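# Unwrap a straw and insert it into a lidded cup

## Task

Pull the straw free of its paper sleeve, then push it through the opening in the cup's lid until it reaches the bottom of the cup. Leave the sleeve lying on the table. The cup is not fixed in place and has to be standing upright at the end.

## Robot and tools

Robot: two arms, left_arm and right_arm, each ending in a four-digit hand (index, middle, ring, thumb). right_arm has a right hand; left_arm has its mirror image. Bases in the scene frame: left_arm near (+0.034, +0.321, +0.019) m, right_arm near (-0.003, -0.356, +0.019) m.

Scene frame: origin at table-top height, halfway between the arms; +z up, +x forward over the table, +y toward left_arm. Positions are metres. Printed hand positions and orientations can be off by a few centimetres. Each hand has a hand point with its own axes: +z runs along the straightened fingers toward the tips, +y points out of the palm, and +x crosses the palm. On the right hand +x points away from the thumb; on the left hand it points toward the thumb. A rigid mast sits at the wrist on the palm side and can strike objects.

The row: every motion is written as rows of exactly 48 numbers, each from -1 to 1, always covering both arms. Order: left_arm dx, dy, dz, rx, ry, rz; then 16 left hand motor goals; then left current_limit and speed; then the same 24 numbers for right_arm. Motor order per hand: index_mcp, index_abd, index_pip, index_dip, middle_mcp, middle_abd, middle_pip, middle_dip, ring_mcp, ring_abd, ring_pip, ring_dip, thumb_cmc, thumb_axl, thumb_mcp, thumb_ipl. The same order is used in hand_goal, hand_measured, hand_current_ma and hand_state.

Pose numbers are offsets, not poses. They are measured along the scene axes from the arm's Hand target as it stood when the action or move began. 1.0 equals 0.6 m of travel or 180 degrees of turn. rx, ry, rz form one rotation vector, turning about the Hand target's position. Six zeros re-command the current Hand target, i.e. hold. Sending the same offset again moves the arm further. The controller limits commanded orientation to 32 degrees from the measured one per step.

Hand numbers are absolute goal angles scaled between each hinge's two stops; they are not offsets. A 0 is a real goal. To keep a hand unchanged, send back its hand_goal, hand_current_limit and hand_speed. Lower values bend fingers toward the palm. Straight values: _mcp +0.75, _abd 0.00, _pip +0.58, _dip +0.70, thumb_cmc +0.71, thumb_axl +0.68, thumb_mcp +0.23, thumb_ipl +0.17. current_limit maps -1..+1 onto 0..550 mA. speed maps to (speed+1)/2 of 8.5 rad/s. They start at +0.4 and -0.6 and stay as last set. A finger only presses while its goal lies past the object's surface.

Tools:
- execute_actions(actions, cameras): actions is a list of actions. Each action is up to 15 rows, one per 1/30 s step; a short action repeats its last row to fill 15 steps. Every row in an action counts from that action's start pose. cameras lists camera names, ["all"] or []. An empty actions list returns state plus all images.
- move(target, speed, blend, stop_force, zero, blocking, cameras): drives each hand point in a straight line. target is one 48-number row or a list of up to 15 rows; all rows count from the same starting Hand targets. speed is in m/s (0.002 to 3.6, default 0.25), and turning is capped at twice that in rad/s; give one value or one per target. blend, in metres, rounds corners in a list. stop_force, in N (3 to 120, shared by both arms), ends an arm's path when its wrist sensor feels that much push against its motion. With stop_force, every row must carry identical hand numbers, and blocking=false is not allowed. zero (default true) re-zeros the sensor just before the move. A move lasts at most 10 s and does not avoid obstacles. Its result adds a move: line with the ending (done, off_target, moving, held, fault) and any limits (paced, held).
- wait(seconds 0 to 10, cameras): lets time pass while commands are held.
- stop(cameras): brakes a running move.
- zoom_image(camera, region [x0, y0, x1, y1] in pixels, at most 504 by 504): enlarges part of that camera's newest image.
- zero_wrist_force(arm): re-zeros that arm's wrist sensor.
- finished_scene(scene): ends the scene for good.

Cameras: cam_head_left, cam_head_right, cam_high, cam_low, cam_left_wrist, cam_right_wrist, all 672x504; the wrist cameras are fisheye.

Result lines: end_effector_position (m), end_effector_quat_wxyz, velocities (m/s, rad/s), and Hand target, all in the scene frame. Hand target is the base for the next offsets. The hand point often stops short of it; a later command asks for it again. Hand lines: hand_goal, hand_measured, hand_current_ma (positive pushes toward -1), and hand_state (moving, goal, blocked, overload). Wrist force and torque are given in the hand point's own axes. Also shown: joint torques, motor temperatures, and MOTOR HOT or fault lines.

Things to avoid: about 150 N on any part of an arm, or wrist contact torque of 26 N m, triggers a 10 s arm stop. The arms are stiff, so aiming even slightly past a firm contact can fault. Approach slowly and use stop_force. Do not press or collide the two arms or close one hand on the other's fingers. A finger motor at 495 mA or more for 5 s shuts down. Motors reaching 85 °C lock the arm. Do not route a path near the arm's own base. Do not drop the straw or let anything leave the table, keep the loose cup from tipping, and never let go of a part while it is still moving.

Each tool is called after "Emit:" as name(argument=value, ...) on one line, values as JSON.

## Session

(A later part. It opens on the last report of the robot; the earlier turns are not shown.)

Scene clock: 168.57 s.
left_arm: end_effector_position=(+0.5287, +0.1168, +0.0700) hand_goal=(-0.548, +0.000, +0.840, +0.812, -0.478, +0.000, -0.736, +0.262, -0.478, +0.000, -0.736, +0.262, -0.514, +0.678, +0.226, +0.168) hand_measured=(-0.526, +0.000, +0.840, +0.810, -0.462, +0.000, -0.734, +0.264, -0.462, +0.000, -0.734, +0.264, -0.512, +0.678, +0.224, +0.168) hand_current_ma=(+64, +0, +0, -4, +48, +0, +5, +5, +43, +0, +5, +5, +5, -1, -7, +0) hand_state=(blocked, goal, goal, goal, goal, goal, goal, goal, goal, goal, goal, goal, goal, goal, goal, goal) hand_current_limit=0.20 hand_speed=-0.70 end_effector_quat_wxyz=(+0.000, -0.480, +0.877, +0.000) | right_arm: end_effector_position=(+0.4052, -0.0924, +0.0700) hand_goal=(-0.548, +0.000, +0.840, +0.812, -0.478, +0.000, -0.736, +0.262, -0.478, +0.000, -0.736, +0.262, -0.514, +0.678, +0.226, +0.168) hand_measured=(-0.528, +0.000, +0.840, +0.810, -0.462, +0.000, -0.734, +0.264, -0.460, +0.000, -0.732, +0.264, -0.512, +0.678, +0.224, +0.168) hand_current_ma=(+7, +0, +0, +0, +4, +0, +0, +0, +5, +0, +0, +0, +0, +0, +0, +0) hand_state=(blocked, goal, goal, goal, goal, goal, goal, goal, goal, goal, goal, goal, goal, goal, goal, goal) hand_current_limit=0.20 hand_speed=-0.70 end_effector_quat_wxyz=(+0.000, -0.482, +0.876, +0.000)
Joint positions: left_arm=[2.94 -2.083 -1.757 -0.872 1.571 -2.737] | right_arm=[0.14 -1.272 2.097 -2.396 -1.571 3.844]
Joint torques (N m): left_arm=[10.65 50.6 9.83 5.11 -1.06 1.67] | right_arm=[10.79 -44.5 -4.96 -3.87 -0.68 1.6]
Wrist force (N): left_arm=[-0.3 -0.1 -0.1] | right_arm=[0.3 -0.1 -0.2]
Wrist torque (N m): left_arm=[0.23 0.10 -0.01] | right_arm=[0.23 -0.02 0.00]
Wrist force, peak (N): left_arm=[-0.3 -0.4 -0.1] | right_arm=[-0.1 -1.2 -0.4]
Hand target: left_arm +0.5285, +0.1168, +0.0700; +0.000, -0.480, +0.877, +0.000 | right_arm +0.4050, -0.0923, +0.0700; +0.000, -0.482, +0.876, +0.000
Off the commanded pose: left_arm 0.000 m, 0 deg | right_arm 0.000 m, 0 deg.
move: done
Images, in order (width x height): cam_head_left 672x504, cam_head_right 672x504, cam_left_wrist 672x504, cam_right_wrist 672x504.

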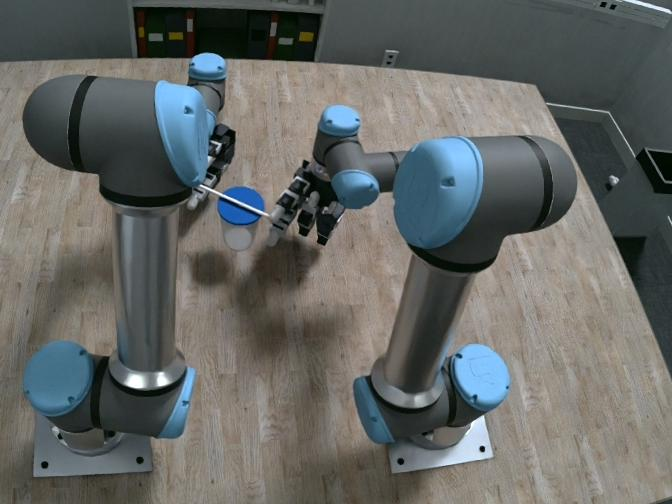

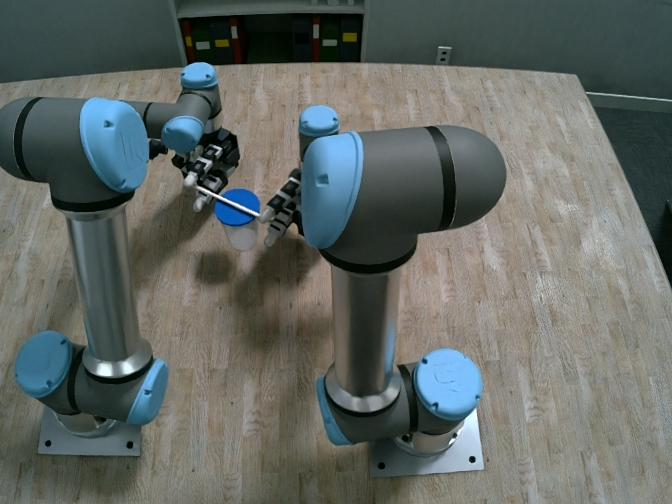

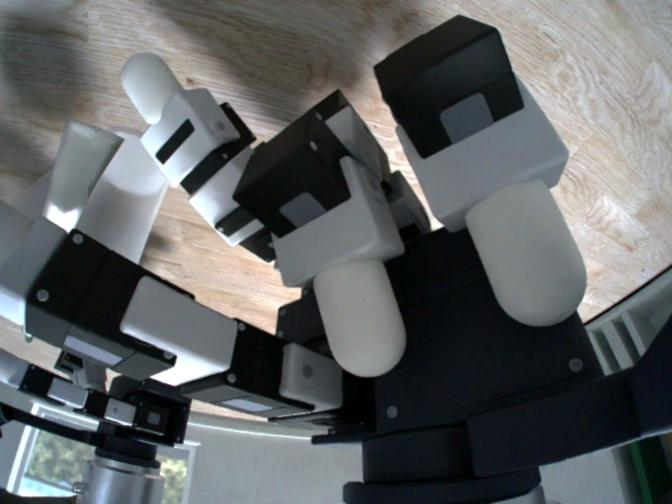

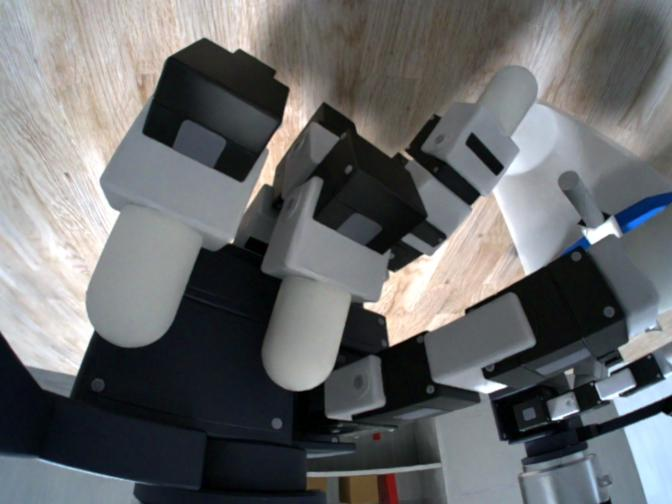

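Emit:
move(target=[0,0,0,0,0,0,-0.918,0,0.839,0.812,-0.479,0,-0.737,0.261,-0.479,0,-0.737,0.261,-0.514,0.677,-0.045,0.168,0.2,-0.9,0.0027,0.0043,0,0,0,0,-0.918,0,0.839,0.812,-0.479,0,-0.737,0.261,-0.479,0,-0.737,0.261,-0.514,0.677,-0.045,0.168,0.2,-0.9], speed=0.1, cameras=["cam_head_left","cam_head_right","cam_left_wrist","cam_right_wrist"])

Emit:
zoom_image(camera="cam_head_left", region=[180, 140, 340, 260])

Emit:
zoom_image(camera="cam_head_right", region=[160, 140, 320, 260])

Emit:
zoom_image(camera="cam_right_wrist", region=[470, 40, 672, 320])

Emit:
zoom_image(camera="cam_left_wrist", region=[0, 40, 202, 320])

Scene clock: 184.77 s.
left_arm: end_effector_position=(+0.5285, +0.1168, +0.0700) hand_goal=(-0.918, +0.000, +0.840, +0.812, -0.478, +0.000, -0.736, +0.262, -0.478, +0.000, -0.736, +0.262, -0.514, +0.678, -0.044, +0.168) hand_measured=(-0.866, +0.000, +0.848, +0.814, -0.462, +0.000, -0.734, +0.264, -0.462, +0.000, -0.734, +0.264, -0.512, +0.678, +0.100, +0.180) hand_current_ma=(+189, +0, +19, +4, +48, +0, +5, +5, +43, +0, +5, +5, +3, -1, +330, +39) hand_state=(blocked, goal, goal, goal, goal, goal, goal, goal, goal, goal, goal, goal, goal, goal, blocked, goal) hand_current_limit=0.20 hand_speed=-0.90 end_effector_quat_wxyz=(+0.000, -0.480, +0.877, +0.000) | right_arm: end_effector_position=(+0.4067, -0.0897, +0.0700) hand_goal=(-0.918, +0.000, +0.840, +0.812, -0.478, +0.000, -0.736, +0.262, -0.478, +0.000, -0.736, +0.262, -0.514, +0.678, -0.044, +0.168) hand_measured=(-0.866, +0.000, +0.850, +0.814, -0.462, +0.000, -0.734, +0.264, -0.460, +0.000, -0.732, +0.264, -0.518, +0.678, +0.082, +0.196) hand_current_ma=(+44, +0, +2, +0, +4, +0, +0, +0, +5, +0, +0, +0, +0, +0, +330, +21) hand_state=(blocked, goal, goal, goal, goal, goal, goal, goal, goal, goal, goal, goal, goal, goal, blocked, blocked) hand_current_limit=0.20 hand_speed=-0.90 end_effector_quat_wxyz=(+0.000, -0.482, +0.876, +0.000)
Joint positions: left_arm=[2.94 -2.083 -1.758 -0.872 1.571 -2.737] | right_arm=[0.145 -1.268 2.09 -2.393 -1.571 3.849]
Joint torques (N m): left_arm=[9.74 47.52 10.46 5.13 -1.64 1.85] | right_arm=[10.83 -12.26 -26.93 -0.19 -0.09 1.79]
Wrist force (N): left_arm=[-0.2 0.6 -2.4] | right_arm=[0.6 0.9 -5.4]
Wrist torque (N m): left_arm=[0.19 0.15 0.00] | right_arm=[0.11 -0.15 -0.05]
Wrist force, peak (N): left_arm=[-0.3 0.4 -3.3] | right_arm=[0.5 0.3 -6.3]
Hand target: left_arm +0.5285, +0.1168, +0.0700; +0.000, -0.480, +0.877, +0.000 | right_arm +0.4067, -0.0897, +0.0700; +0.000, -0.482, +0.876, +0.000
Off the commanded pose: left_arm 0.000 m, 0 deg | right_arm 0.000 m, 0 deg.
move: done
Images, in order (width x height): cam_head_left 672x504, cam_head_right 672x504, cam_left_wrist 672x504, cam_right_wrist 672x504.

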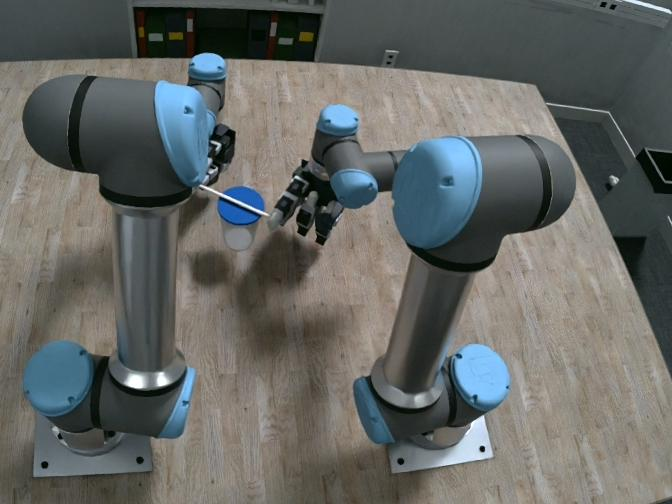

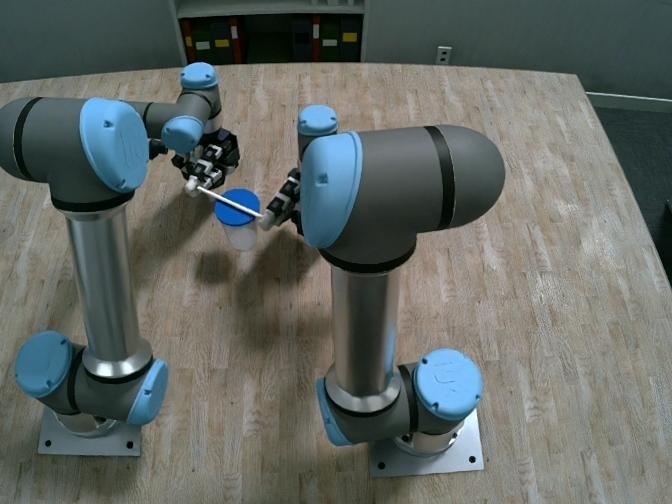

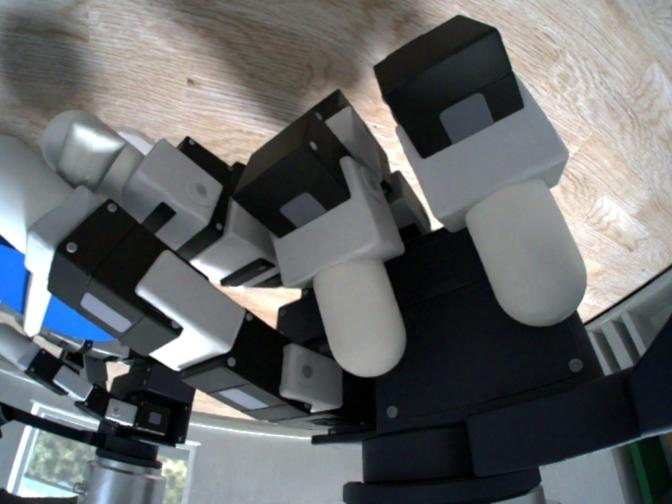

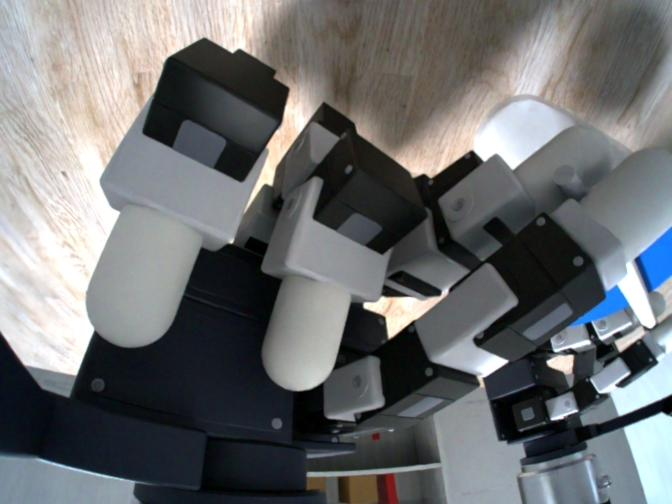

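Scaled by 3.150 from the camera's 672x504 image, which has a finer 960x720 frame.

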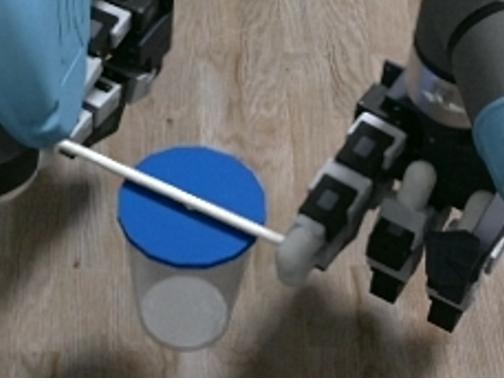

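Scaled by 3.150 from the camera's 672x504 image, which has a finer 960x720 frame.

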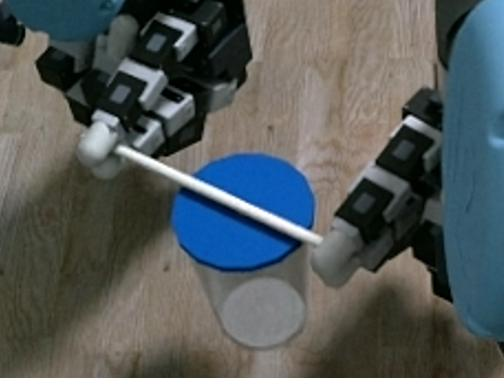

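Scaled by 1.800 from the camera's 672x504 image, which has a finer 960x720 frame.

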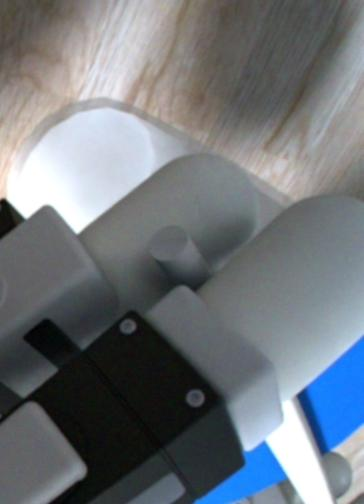

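Scaled by 1.800 from the camera's 672x504 image, which has a finer 960x720 frame.

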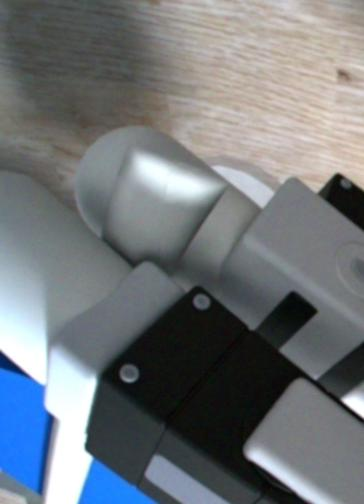

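Emit:
move(target=[[0,0,0.05,0,0,0,-0.918,0,0.839,0.812,-0.479,0,-0.737,0.261,-0.479,0,-0.737,0.261,-0.514,0.677,-0.045,0.168,0.2,-0.9,0,0,0.05,0,0,0,-0.918,0,0.839,0.812,-0.479,0,-0.737,0.261,-0.479,0,-0.737,0.261,-0.514,0.677,-0.045,0.168,0.2,-0.9],[0.017,0.0287,0.05,0,0,0,-0.918,0,0.839,0.812,-0.479,0,-0.737,0.261,-0.479,0,-0.737,0.261,-0.514,0.677,-0.045,0.168,0.2,-0.9,-0.017,-0.0287,0.05,0,0,0,-0.918,0,0.839,0.812,-0.479,0,-0.737,0.261,-0.479,0,-0.737,0.261,-0.514,0.677,-0.045,0.168,0.2,-0.9]], speed=0.04, cameras=["cam_head_left","cam_head_right","cam_left_wrist","cam_right_wrist"])

Emit:
zoom_image(camera="cam_head_left", region=[180, 140, 340, 260])

Emit:
zoom_image(camera="cam_head_right", region=[160, 140, 320, 260])

Emit:
zoom_image(camera="cam_right_wrist", region=[470, 40, 672, 320])

Scene clock: 195.53 s.
left_arm: end_effector_position=(+0.5387, +0.1339, +0.1000) hand_goal=(-0.918, +0.000, +0.840, +0.812, -0.478, +0.000, -0.736, +0.262, -0.478, +0.000, -0.736, +0.262, -0.514, +0.678, -0.044, +0.168) hand_measured=(-0.860, -0.002, +0.870, +0.826, -0.462, +0.000, -0.734, +0.264, -0.462, +0.000, -0.734, +0.264, -0.502, +0.682, +0.042, +0.180) hand_current_ma=(+211, -3, +87, +35, +48, +0, +5, +5, +43, +0, +5, +5, +32, +10, +330, +47) hand_state=(blocked, goal, blocked, goal, goal, goal, goal, goal, goal, goal, goal, goal, goal, goal, blocked, goal) hand_current_limit=0.20 hand_speed=-0.90 end_effector_quat_wxyz=(+0.000, -0.480, +0.877, +0.000) | right_arm: end_effector_position=(+0.3965, -0.1068, +0.1000) hand_goal=(-0.918, +0.000, +0.840, +0.812, -0.478, +0.000, -0.736, +0.262, -0.478, +0.000, -0.736, +0.262, -0.514, +0.678, -0.044, +0.168) hand_measured=(-0.848, +0.006, +0.888, +0.830, -0.462, +0.000, -0.734, +0.264, -0.460, +0.000, -0.732, +0.264, -0.514, +0.680, +0.032, +0.196) hand_current_ma=(+82, +0, +34, +5, +4, +0, +0, +0, +5, +0, +0, +0, +0, +0, +138, +21) hand_state=(blocked, goal, blocked, goal, goal, goal, goal, goal, goal, goal, goal, goal, goal, goal, blocked, blocked) hand_current_limit=0.20 hand_speed=-0.90 end_effector_quat_wxyz=(+0.000, -0.482, +0.876, +0.000)
Joint positions: left_arm=[2.97 -2.045 -1.723 -0.945 1.571 -2.706] | right_arm=[0.112 -1.357 2.107 -2.32 -1.571 3.816]
Joint torques (N m): left_arm=[11.65 33.44 25.92 -0.34 0.16 2.06] | right_arm=[-11.99 -40.71 -7.02 -3.68 0.77 -1.46]
Wrist force (N): left_arm=[-0.3 0.1 0.0] | right_arm=[0.1 -0.6 -0.1]
Wrist torque (N m): left_arm=[0.24 0.11 -0.02] | right_arm=[0.18 0.03 0.04]
Wrist force, peak (N): left_arm=[-0.2 0.4 -2.8] | right_arm=[0.5 0.6 -6.1]
Hand target: left_arm +0.5387, +0.1341, +0.1000; +0.000, -0.480, +0.877, +0.000 | right_arm +0.3965, -0.1070, +0.1000; +0.000, -0.482, +0.876, +0.000
Off the commanded pose: left_arm 0.000 m, 0 deg | right_arm 0.000 m, 0 deg.
move: done
Images, in order (width x height): cam_head_left 672x504, cam_head_right 672x504, cam_left_wrist 672x504, cam_right_wrist 672x504.

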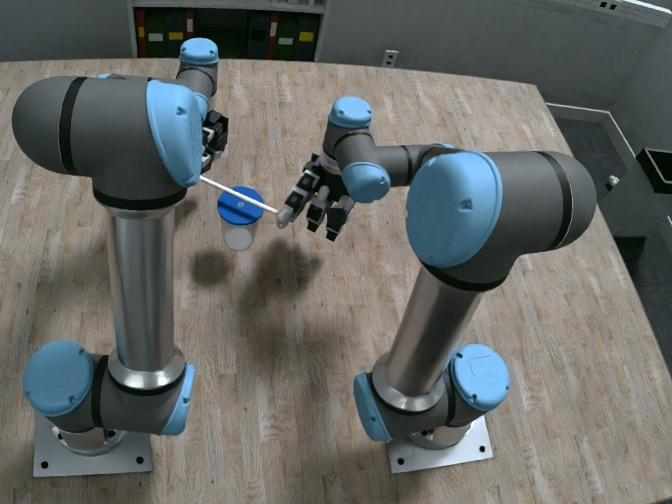

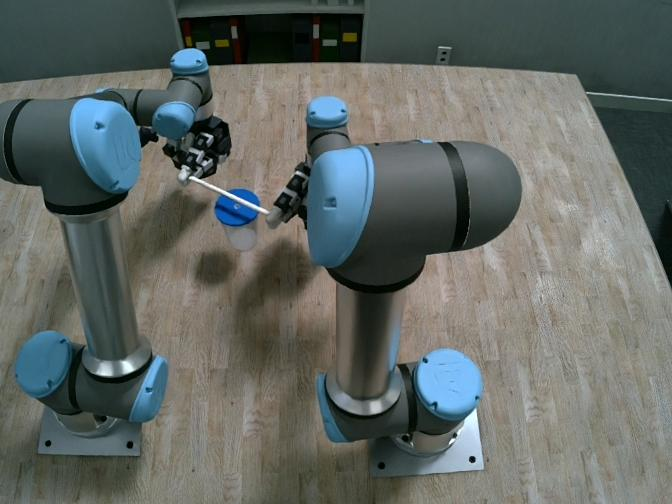

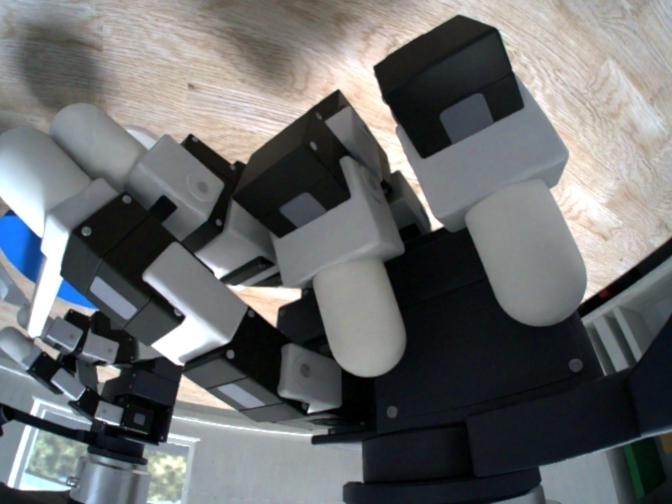

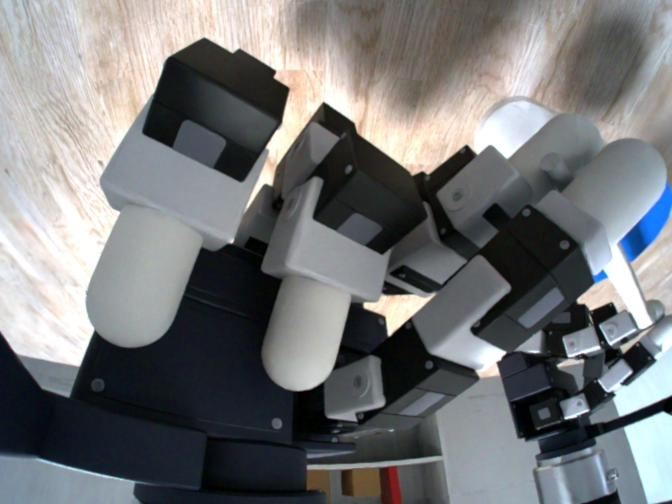

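Scaled by 3.150 from the camera's 672x504 image, which has a finer 960x720 frame.

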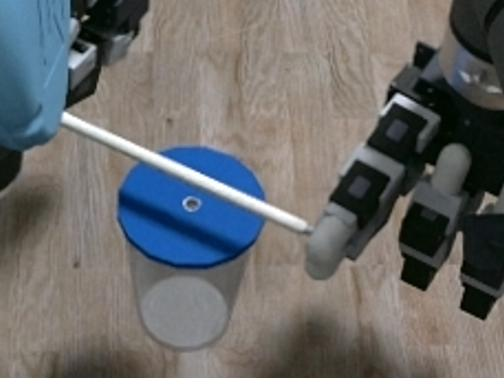

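Scaled by 3.150 from the camera's 672x504 image, which has a finer 960x720 frame.

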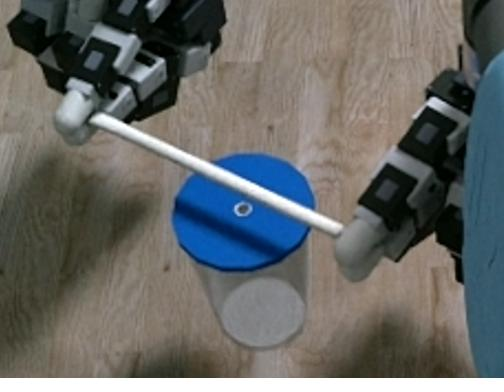

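Scaled by 1.800 from the camera's 672x504 image, which has a finer 960x720 frame.

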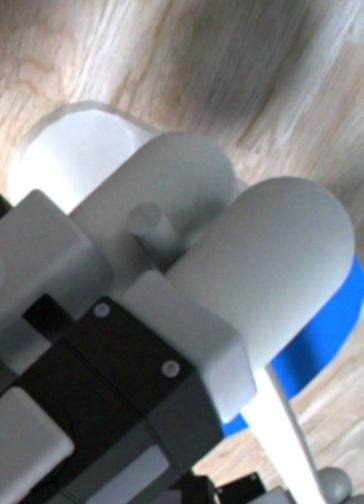

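Emit:
zoom_image(camera="cam_left_wrist", region=[0, 60, 180, 340])

Emit:
zoom_image(camera="cam_head_right", region=[160, 150, 240, 210])

Scaled by 1.800 from the camera's 672x504 image, which has a finer 960x720 frame.

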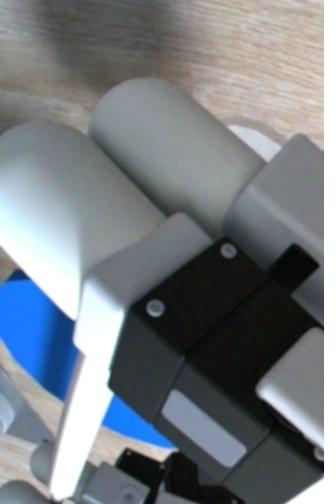

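Scaled by 6.300 from the camera's 672x504 image, which has a finer 960x720 frame.

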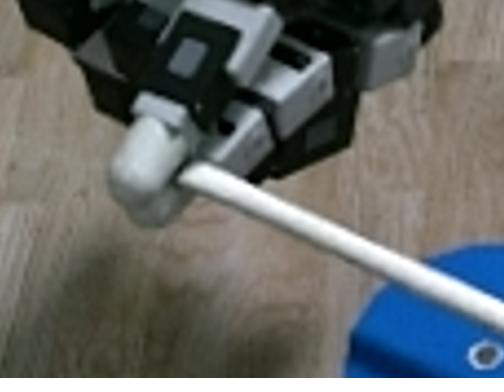

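Emit:
move(target=[[0,0,0,0,0,0,-0.548,0,0.839,0.812,-0.548,0,0.839,0.812,-0.479,0,-0.737,0.261,-0.657,0.677,0.225,0.168,0.3,-0.85,0,0,0,0,0,0,-0.918,0,0.839,0.812,-0.479,0,-0.737,0.261,-0.479,0,-0.737,0.261,-0.514,0.677,-0.045,0.168,0.2,-0.9]], speed=0.04, cameras=["cam_head_left","cam_head_right","cam_left_wrist"])

Emit:
zoom_image(camera="cam_head_right", region=[160, 140, 320, 260])

Scene clock: 225.00 s.
left_arm: end_effector_position=(+0.5387, +0.1341, +0.1000) hand_goal=(-0.548, +0.000, +0.840, +0.812, -0.548, +0.000, +0.840, +0.812, -0.478, +0.000, -0.736, +0.262, -0.656, +0.678, +0.226, +0.168) hand_measured=(-0.542, -0.004, +0.846, +0.816, -0.534, +0.000, +0.840, +0.810, -0.462, +0.000, -0.734, +0.264, -0.654, +0.680, +0.214, +0.168) hand_current_ma=(+16, -5, +14, +6, +40, +0, +0, -4, +43, +0, +5, +5, +5, +5, -39, +2) hand_state=(goal, goal, goal, goal, goal, goal, goal, goal, goal, goal, goal, goal, goal, goal, goal, goal) hand_current_limit=0.30 hand_speed=-0.85 end_effector_quat_wxyz=(+0.000, -0.480, +0.877, +0.000) | right_arm: end_effector_position=(+0.3965, -0.1070, +0.1000) hand_goal=(-0.918, +0.000, +0.840, +0.812, -0.478, +0.000, -0.736, +0.262, -0.478, +0.000, -0.736, +0.262, -0.514, +0.678, -0.044, +0.168) hand_measured=(-0.846, +0.000, +0.888, +0.830, -0.462, +0.000, -0.734, +0.264, -0.460, +0.000, -0.732, +0.264, -0.512, +0.680, +0.030, +0.196) hand_current_ma=(+86, +0, +35, +5, +4, +0, +0, +0, +5, +0, +0, +0, +0, +0, +135, +21) hand_state=(blocked, goal, blocked, goal, goal, goal, goal, goal, goal, goal, goal, goal, goal, goal, blocked, blocked) hand_current_limit=0.20 hand_speed=-0.90 end_effector_quat_wxyz=(+0.000, -0.482, +0.876, +0.000)
Joint positions: left_arm=[2.971 -2.045 -1.722 -0.945 1.571 -2.706] | right_arm=[0.112 -1.358 2.107 -2.32 -1.571 3.816]
Joint torques (N m): left_arm=[10.14 34.14 24.86 0.12 -1.04 1.6] | right_arm=[-11.57 -39.16 -6.16 -3.75 1.82 -1.39]
Wrist force (N): left_arm=[-0.3 -0.1 -0.1] | right_arm=[-0.3 -0.5 -0.3]
Wrist torque (N m): left_arm=[0.24 0.11 -0.01] | right_arm=[0.21 0.10 0.00]
Wrist force, peak (N): left_arm=[-0.4 -0.4 -0.3] | right_arm=[-0.3 -1.0 0.0]
Hand target: left_arm +0.5387, +0.1341, +0.1000; +0.000, -0.480, +0.877, +0.000 | right_arm +0.3965, -0.1070, +0.1000; +0.000, -0.482, +0.876, +0.000
Off the commanded pose: left_arm 0.000 m, 0 deg | right_arm 0.000 m, 0 deg.
move: done
Images, in order (width x height): cam_head_left 672x504, cam_head_right 672x504, cam_left_wrist 672x504.

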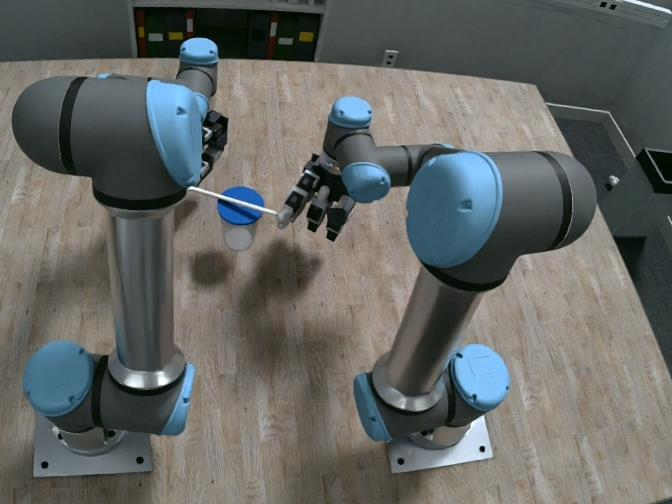

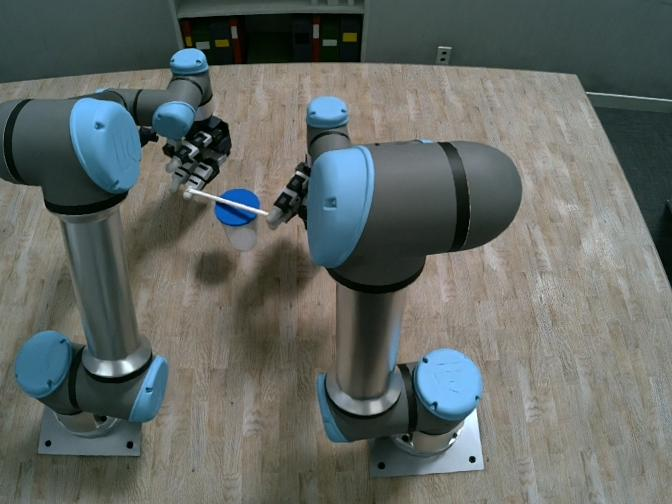

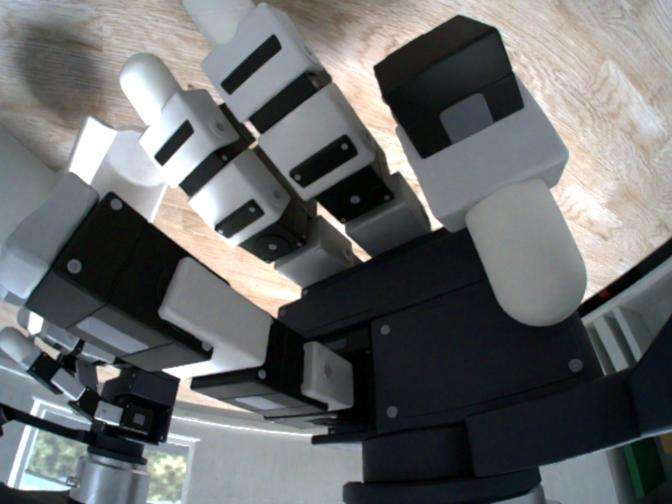

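Scaled by 3.150 from the camera's 672x504 image, which has a finer 960x720 frame.

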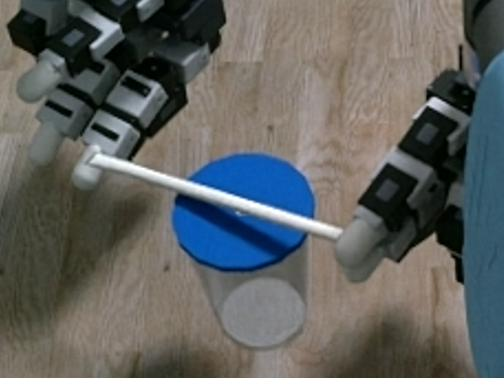

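Emit:
move(target=[[0,0,-0.0333,0,0,0,-0.548,0,0.839,0.812,-0.548,0,0.839,0.812,-0.479,0,-0.737,0.261,-0.657,0.677,0.225,0.168,0.3,-0.85,0,0,0,0,0,0,-0.918,0,0.839,0.812,-0.479,0,-0.737,0.261,-0.479,0,-0.737,0.261,-0.514,0.677,-0.045,0.168,0.2,-0.9],[-0.05,-0.0867,-0.0333,0,0,0,-0.548,0,0.839,0.812,-0.548,0,0.839,0.812,-0.479,0,-0.737,0.261,-0.657,0.677,0.225,0.168,0.3,-0.85,0,0,0,0,0,0,-0.918,0,0.839,0.812,-0.479,0,-0.737,0.261,-0.479,0,-0.737,0.261,-0.514,0.677,-0.045,0.168,0.2,-0.9],[-0.05,-0.0867,0,0,0,0,-0.548,0,0.839,0.812,-0.548,0,0.839,0.812,-0.479,0,-0.737,0.261,-0.657,0.677,0.225,0.168,0.3,-0.85,0,0,0,0,0,0,-0.918,0,0.839,0.812,-0.479,0,-0.737,0.261,-0.479,0,-0.737,0.261,-0.514,0.677,-0.045,0.168,0.2,-0.9]], speed=0.06, cameras=["cam_head_left","cam_head_right","cam_left_wrist"])

Emit:
zoom_image(camera="cam_head_right", region=[160, 140, 320, 260])

Scene clock: 238.50 s.
left_arm: end_effector_position=(+0.5087, +0.0820, +0.0998) hand_goal=(-0.548, +0.000, +0.840, +0.812, -0.548, +0.000, +0.840, +0.812, -0.478, +0.000, -0.736, +0.262, -0.656, +0.678, +0.226, +0.168) hand_measured=(-0.540, -0.004, +0.846, +0.816, -0.534, +0.000, +0.840, +0.810, -0.462, +0.000, -0.734, +0.264, -0.654, +0.680, +0.214, +0.168) hand_current_ma=(+17, -5, +14, +6, +40, +0, +0, -4, +43, +0, +5, +5, +4, +5, -38, +2) hand_state=(goal, goal, goal, goal, goal, goal, goal, goal, goal, goal, goal, goal, goal, goal, goal, goal) hand_current_limit=0.30 hand_speed=-0.85 end_effector_quat_wxyz=(+0.000, -0.480, +0.877, +0.000) | right_arm: end_effector_position=(+0.3965, -0.1070, +0.1000) hand_goal=(-0.918, +0.000, +0.840, +0.812, -0.478, +0.000, -0.736, +0.262, -0.478, +0.000, -0.736, +0.262, -0.514, +0.678, -0.044, +0.168) hand_measured=(-0.846, +0.000, +0.888, +0.830, -0.462, +0.000, -0.734, +0.264, -0.460, +0.000, -0.732, +0.264, -0.512, +0.680, +0.030, +0.196) hand_current_ma=(+86, +0, +35, +5, +4, +0, +0, +0, +5, +0, +0, +0, +0, +0, +135, +21) hand_state=(blocked, goal, blocked, goal, goal, goal, goal, goal, goal, goal, goal, goal, goal, goal, blocked, blocked) hand_current_limit=0.20 hand_speed=-0.90 end_effector_quat_wxyz=(+0.000, -0.482, +0.876, +0.000)
Joint positions: left_arm=[2.878 -2.031 -1.747 -0.935 1.571 -2.799] | right_arm=[0.112 -1.358 2.107 -2.32 -1.571 3.816]
Joint torques (N m): left_arm=[-8.81 48.52 25.06 0.28 0.53 -2.04] | right_arm=[-11.96 -38.68 -6.45 -3.64 1.78 -1.37]
Wrist force (N): left_arm=[-0.1 0.0 -0.2] | right_arm=[-0.1 -0.6 0.1]
Wrist torque (N m): left_arm=[0.25 0.09 0.11] | right_arm=[0.16 0.05 0.02]
Wrist force, peak (N): left_arm=[-0.9 0.0 -0.3] | right_arm=[0.0 -1.0 -0.2]
Hand target: left_arm +0.5087, +0.0820, +0.1000; +0.000, -0.480, +0.877, +0.000 | right_arm +0.3965, -0.1070, +0.1000; +0.000, -0.482, +0.876, +0.000
Off the commanded pose: left_arm 0.000 m, 0 deg | right_arm 0.000 m, 0 deg.
move: done
Images, in order (width x height): cam_head_left 672x504, cam_head_right 672x504, cam_left_wrist 672x504.

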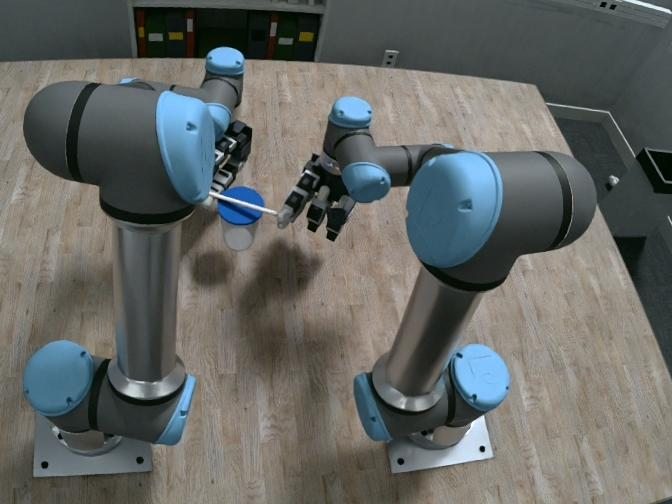

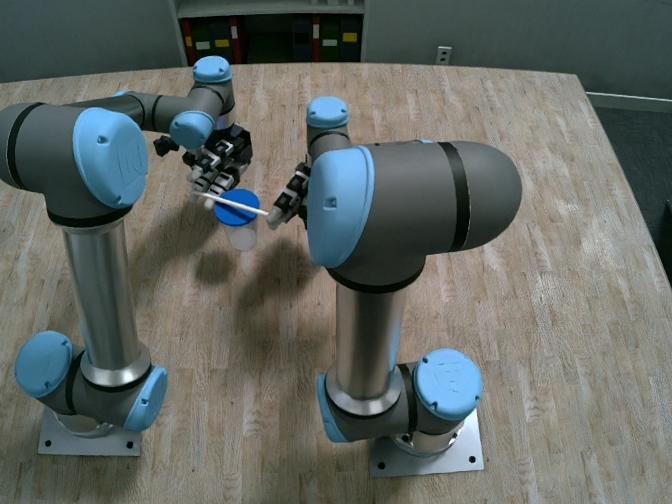

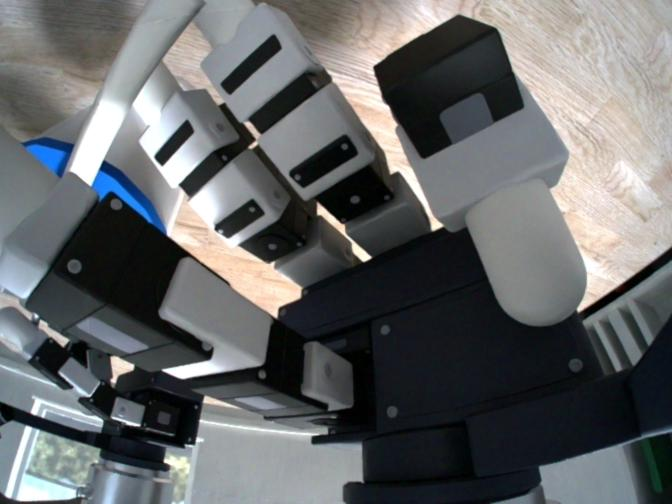

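Scaled by 3.150 from the camera's 672x504 image, which has a finer 960x720 frame.

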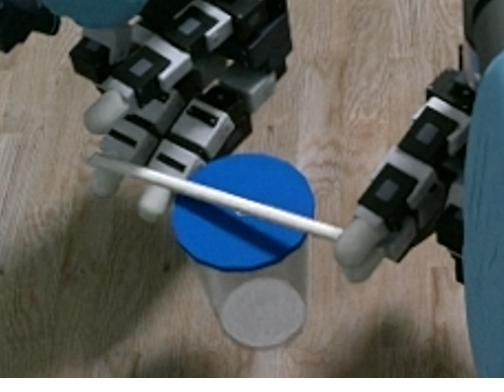

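Emit:
move(target=[0,0,0,0,0,0,-0.98,0,0.839,0.812,-0.98,0,0.839,0.812,-0.479,0,-0.737,0.261,-0.657,0.677,-0.281,0.1,0.75,-0.9,0,0,0,0,0,0,-0.96,0,0.839,0.812,-0.479,0,-0.737,0.261,-0.479,0,-0.737,0.261,-0.514,0.677,-0.16,0.168,0.5,-0.92], speed=0.06, cameras=["cam_head_left","cam_head_right","cam_left_wrist"])

Emit:
zoom_image(camera="cam_head_right", region=[160, 140, 320, 260])

Scene clock: 245.60 s.
left_arm: end_effector_position=(+0.5087, +0.0820, +0.1000) hand_goal=(-0.980, +0.000, +0.840, +0.812, -0.980, +0.000, +0.840, +0.812, -0.478, +0.000, -0.736, +0.262, -0.656, +0.678, -0.280, +0.100) hand_measured=(-0.826, -0.002, +0.864, +0.818, -0.858, +0.000, +0.862, +0.816, -0.462, +0.000, -0.734, +0.264, -0.654, +0.678, -0.016, +0.110) hand_current_ma=(+481, -4, +68, +15, +481, -1, +61, +8, +43, +0, +5, +5, +2, +0, +481, +35) hand_state=(blocked, goal, blocked, goal, blocked, goal, blocked, goal, goal, goal, goal, goal, goal, goal, blocked, goal) hand_current_limit=0.75 hand_speed=-0.90 end_effector_quat_wxyz=(+0.000, -0.480, +0.877, +0.000) | right_arm: end_effector_position=(+0.3965, -0.1070, +0.1000) hand_goal=(-0.960, +0.000, +0.840, +0.812, -0.478, +0.000, -0.736, +0.262, -0.478, +0.000, -0.736, +0.262, -0.514, +0.678, -0.160, +0.168) hand_measured=(-0.846, -0.002, +0.920, +0.842, -0.462, +0.000, -0.734, +0.264, -0.460, +0.000, -0.732, +0.264, -0.512, +0.680, -0.004, +0.202) hand_current_ma=(+214, +0, +92, +14, +4, +0, +0, +0, +5, +0, +0, +0, +0, +0, +412, +31) hand_state=(blocked, goal, blocked, blocked, goal, goal, goal, goal, goal, goal, goal, goal, goal, goal, blocked, blocked) hand_current_limit=0.50 hand_speed=-0.92 end_effector_quat_wxyz=(+0.000, -0.482, +0.876, +0.000)
Joint positions: left_arm=[2.878 -2.03 -1.747 -0.935 1.571 -2.799] | right_arm=[0.112 -1.358 2.107 -2.32 -1.571 3.816]
Joint torques (N m): left_arm=[-7.7 49.76 24.77 -0.09 0.52 -1.22] | right_arm=[-11.93 -38.57 -6.44 -3.76 1.79 -1.43]
Wrist force (N): left_arm=[0.0 0.0 -0.2] | right_arm=[0.2 -0.5 0.2]
Wrist torque (N m): left_arm=[0.24 0.09 0.11] | right_arm=[0.16 0.03 0.03]
Wrist force, peak (N): left_arm=[-0.2 -0.4 0.1] | right_arm=[-0.3 -0.9 0.1]
Hand target: left_arm +0.5087, +0.0820, +0.1000; +0.000, -0.480, +0.877, +0.000 | right_arm +0.3965, -0.1070, +0.1000; +0.000, -0.482, +0.876, +0.000
Off the commanded pose: left_arm 0.000 m, 0 deg | right_arm 0.000 m, 0 deg.
move: done
Images, in order (width x height): cam_head_left 672x504, cam_head_right 672x504, cam_left_wrist 672x504.

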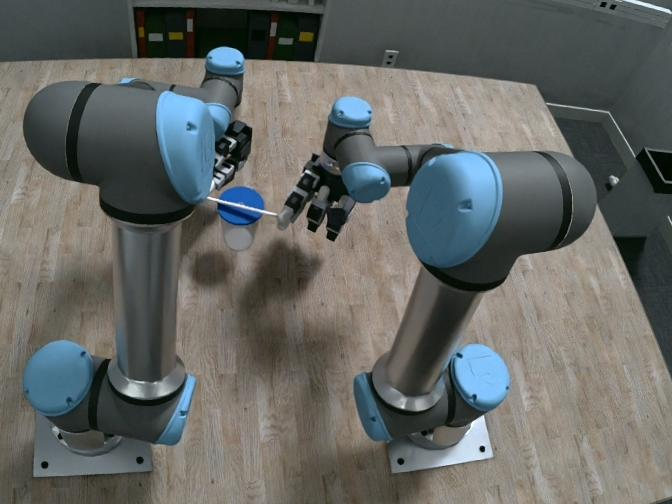

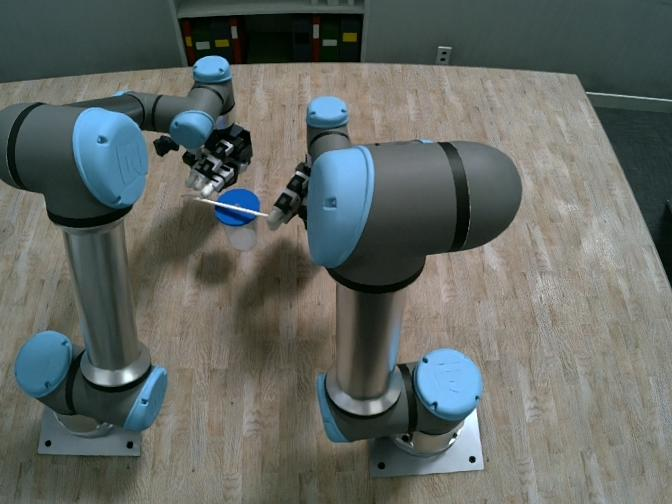

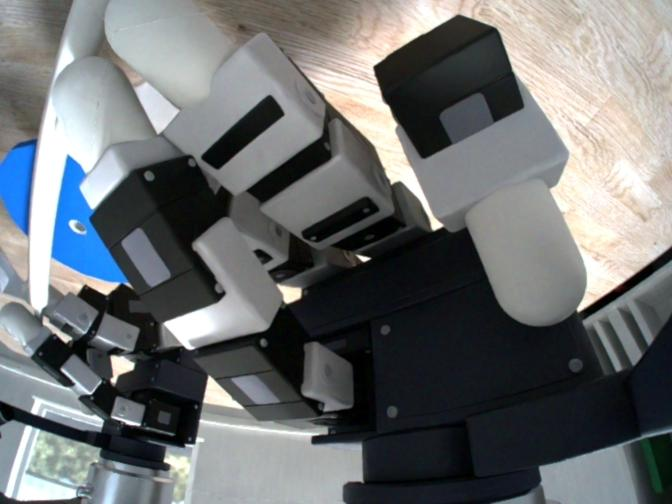

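Scaled by 3.150 from the camera's 672x504 image, which has a finer 960x720 frame.

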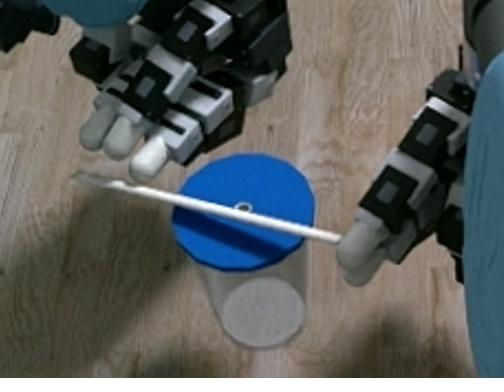

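Emit:
move(target=[[0,0,0,0,0,0,-0.548,0,0.839,0.812,-0.548,0,0.839,0.812,-0.479,0,-0.737,0.261,-0.657,0.677,0.225,0.168,0.4,-0.8,0,0,0,0,0,0,-0.96,0,0.839,0.812,-0.479,0,-0.737,0.261,-0.479,0,-0.737,0.261,-0.514,0.677,-0.16,0.168,0.5,-0.92],[0,0,-0.0333,0,0,0,-0.548,0,0.839,0.812,-0.548,0,0.839,0.812,-0.479,0,-0.737,0.261,-0.657,0.677,0.225,0.168,0.4,-0.8,0,0,0,0,0,0,-0.96,0,0.839,0.812,-0.479,0,-0.737,0.261,-0.479,0,-0.737,0.261,-0.514,0.677,-0.16,0.168,0.5,-0.92]], speed=0.06, cameras=["cam_head_left","cam_head_right","cam_left_wrist"])

Emit:
zoom_image(camera="cam_head_right", region=[160, 140, 320, 260])

Scene clock: 256.37 s.
left_arm: end_effector_position=(+0.5087, +0.0821, +0.0802) hand_goal=(-0.548, +0.000, +0.840, +0.812, -0.548, +0.000, +0.840, +0.812, -0.478, +0.000, -0.736, +0.262, -0.656, +0.678, +0.226, +0.168) hand_measured=(-0.540, -0.002, +0.846, +0.816, -0.540, +0.000, +0.848, +0.816, -0.462, +0.000, -0.734, +0.264, -0.656, +0.678, +0.214, +0.164) hand_current_ma=(+17, -2, +14, +6, +18, -1, +16, +7, +43, +0, +5, +5, +0, -2, -38, -9) hand_state=(goal, goal, goal, goal, goal, goal, goal, goal, goal, goal, goal, goal, goal, goal, goal, goal) hand_current_limit=0.40 hand_speed=-0.80 end_effector_quat_wxyz=(+0.000, -0.480, +0.877, +0.000) | right_arm: end_effector_position=(+0.3965, -0.1070, +0.1000) hand_goal=(-0.960, +0.000, +0.840, +0.812, -0.478, +0.000, -0.736, +0.262, -0.478, +0.000, -0.736, +0.262, -0.514, +0.678, -0.160, +0.168) hand_measured=(-0.846, -0.002, +0.920, +0.842, -0.462, +0.000, -0.734, +0.264, -0.460, +0.000, -0.732, +0.264, -0.512, +0.680, -0.006, +0.202) hand_current_ma=(+214, +0, +93, +14, +4, +0, +0, +0, +5, +0, +0, +0, +0, +0, +412, +31) hand_state=(blocked, goal, blocked, blocked, goal, goal, goal, goal, goal, goal, goal, goal, goal, goal, blocked, blocked) hand_current_limit=0.50 hand_speed=-0.92 end_effector_quat_wxyz=(+0.000, -0.482, +0.876, +0.000)
Joint positions: left_arm=[2.878 -2.059 -1.763 -0.89 1.571 -2.799] | right_arm=[0.112 -1.358 2.107 -2.32 -1.571 3.816]
Joint torques (N m): left_arm=[-0.57 35.21 9.29 5.01 0.26 0.11] | right_arm=[-11.23 -38.91 -6.78 -3.65 1.72 -1.32]
Wrist force (N): left_arm=[-0.1 -0.2 -0.2] | right_arm=[0.3 -0.6 0.0]
Wrist torque (N m): left_arm=[0.23 0.10 0.11] | right_arm=[0.18 0.01 0.05]
Wrist force, peak (N): left_arm=[-0.1 -0.2 -0.5] | right_arm=[-0.3 -0.9 -0.3]
Hand target: left_arm +0.5087, +0.0820, +0.0800; +0.000, -0.480, +0.877, +0.000 | right_arm +0.3965, -0.1070, +0.1000; +0.000, -0.482, +0.876, +0.000
Off the commanded pose: left_arm 0.000 m, 0 deg | right_arm 0.000 m, 0 deg.
move: done
Images, in order (width x height): cam_head_left 672x504, cam_head_right 672x504, cam_left_wrist 672x504.

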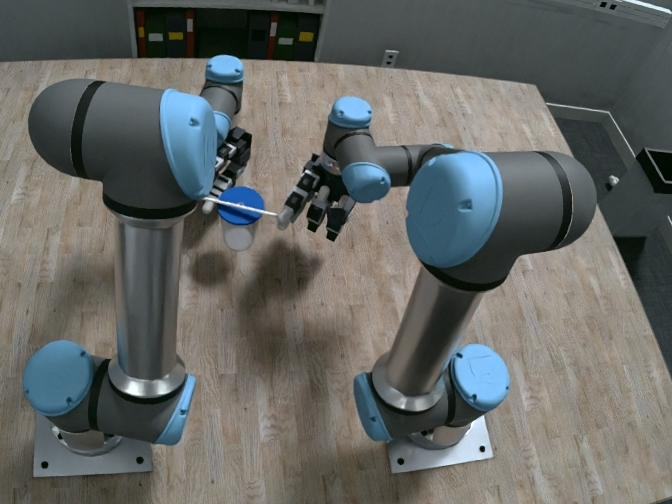

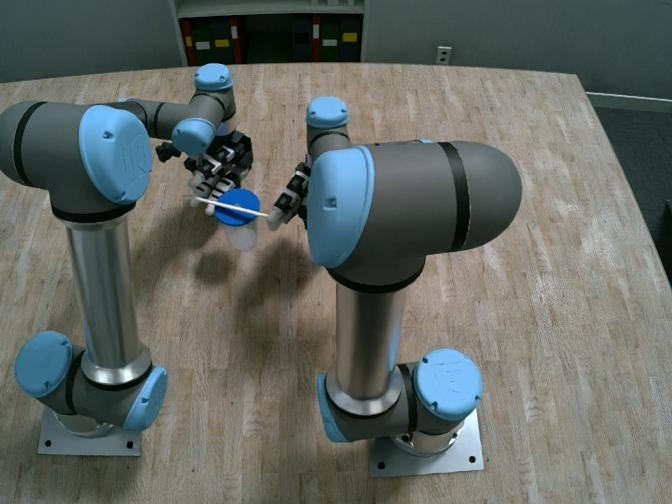

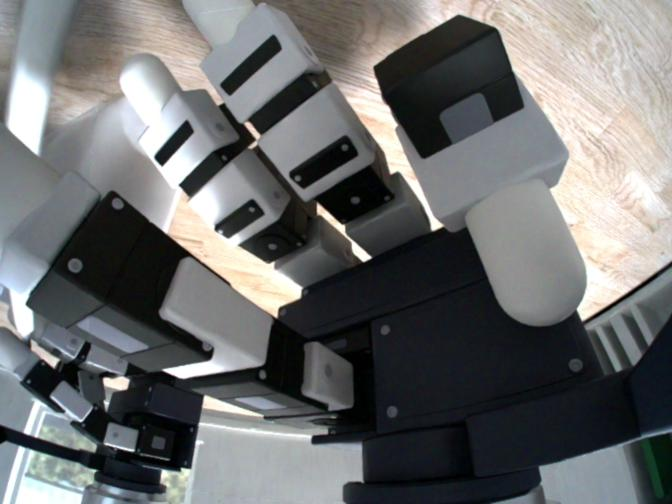

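Scaled by 3.150 from the camera's 672x504 image, which has a finer 960x720 frame.

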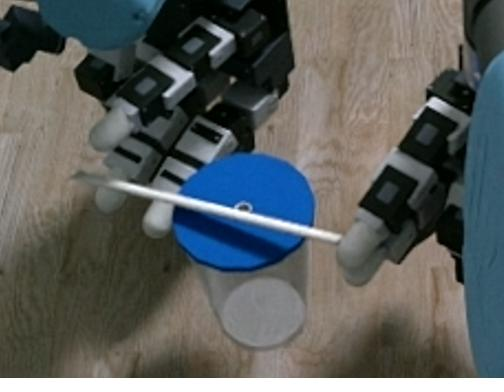

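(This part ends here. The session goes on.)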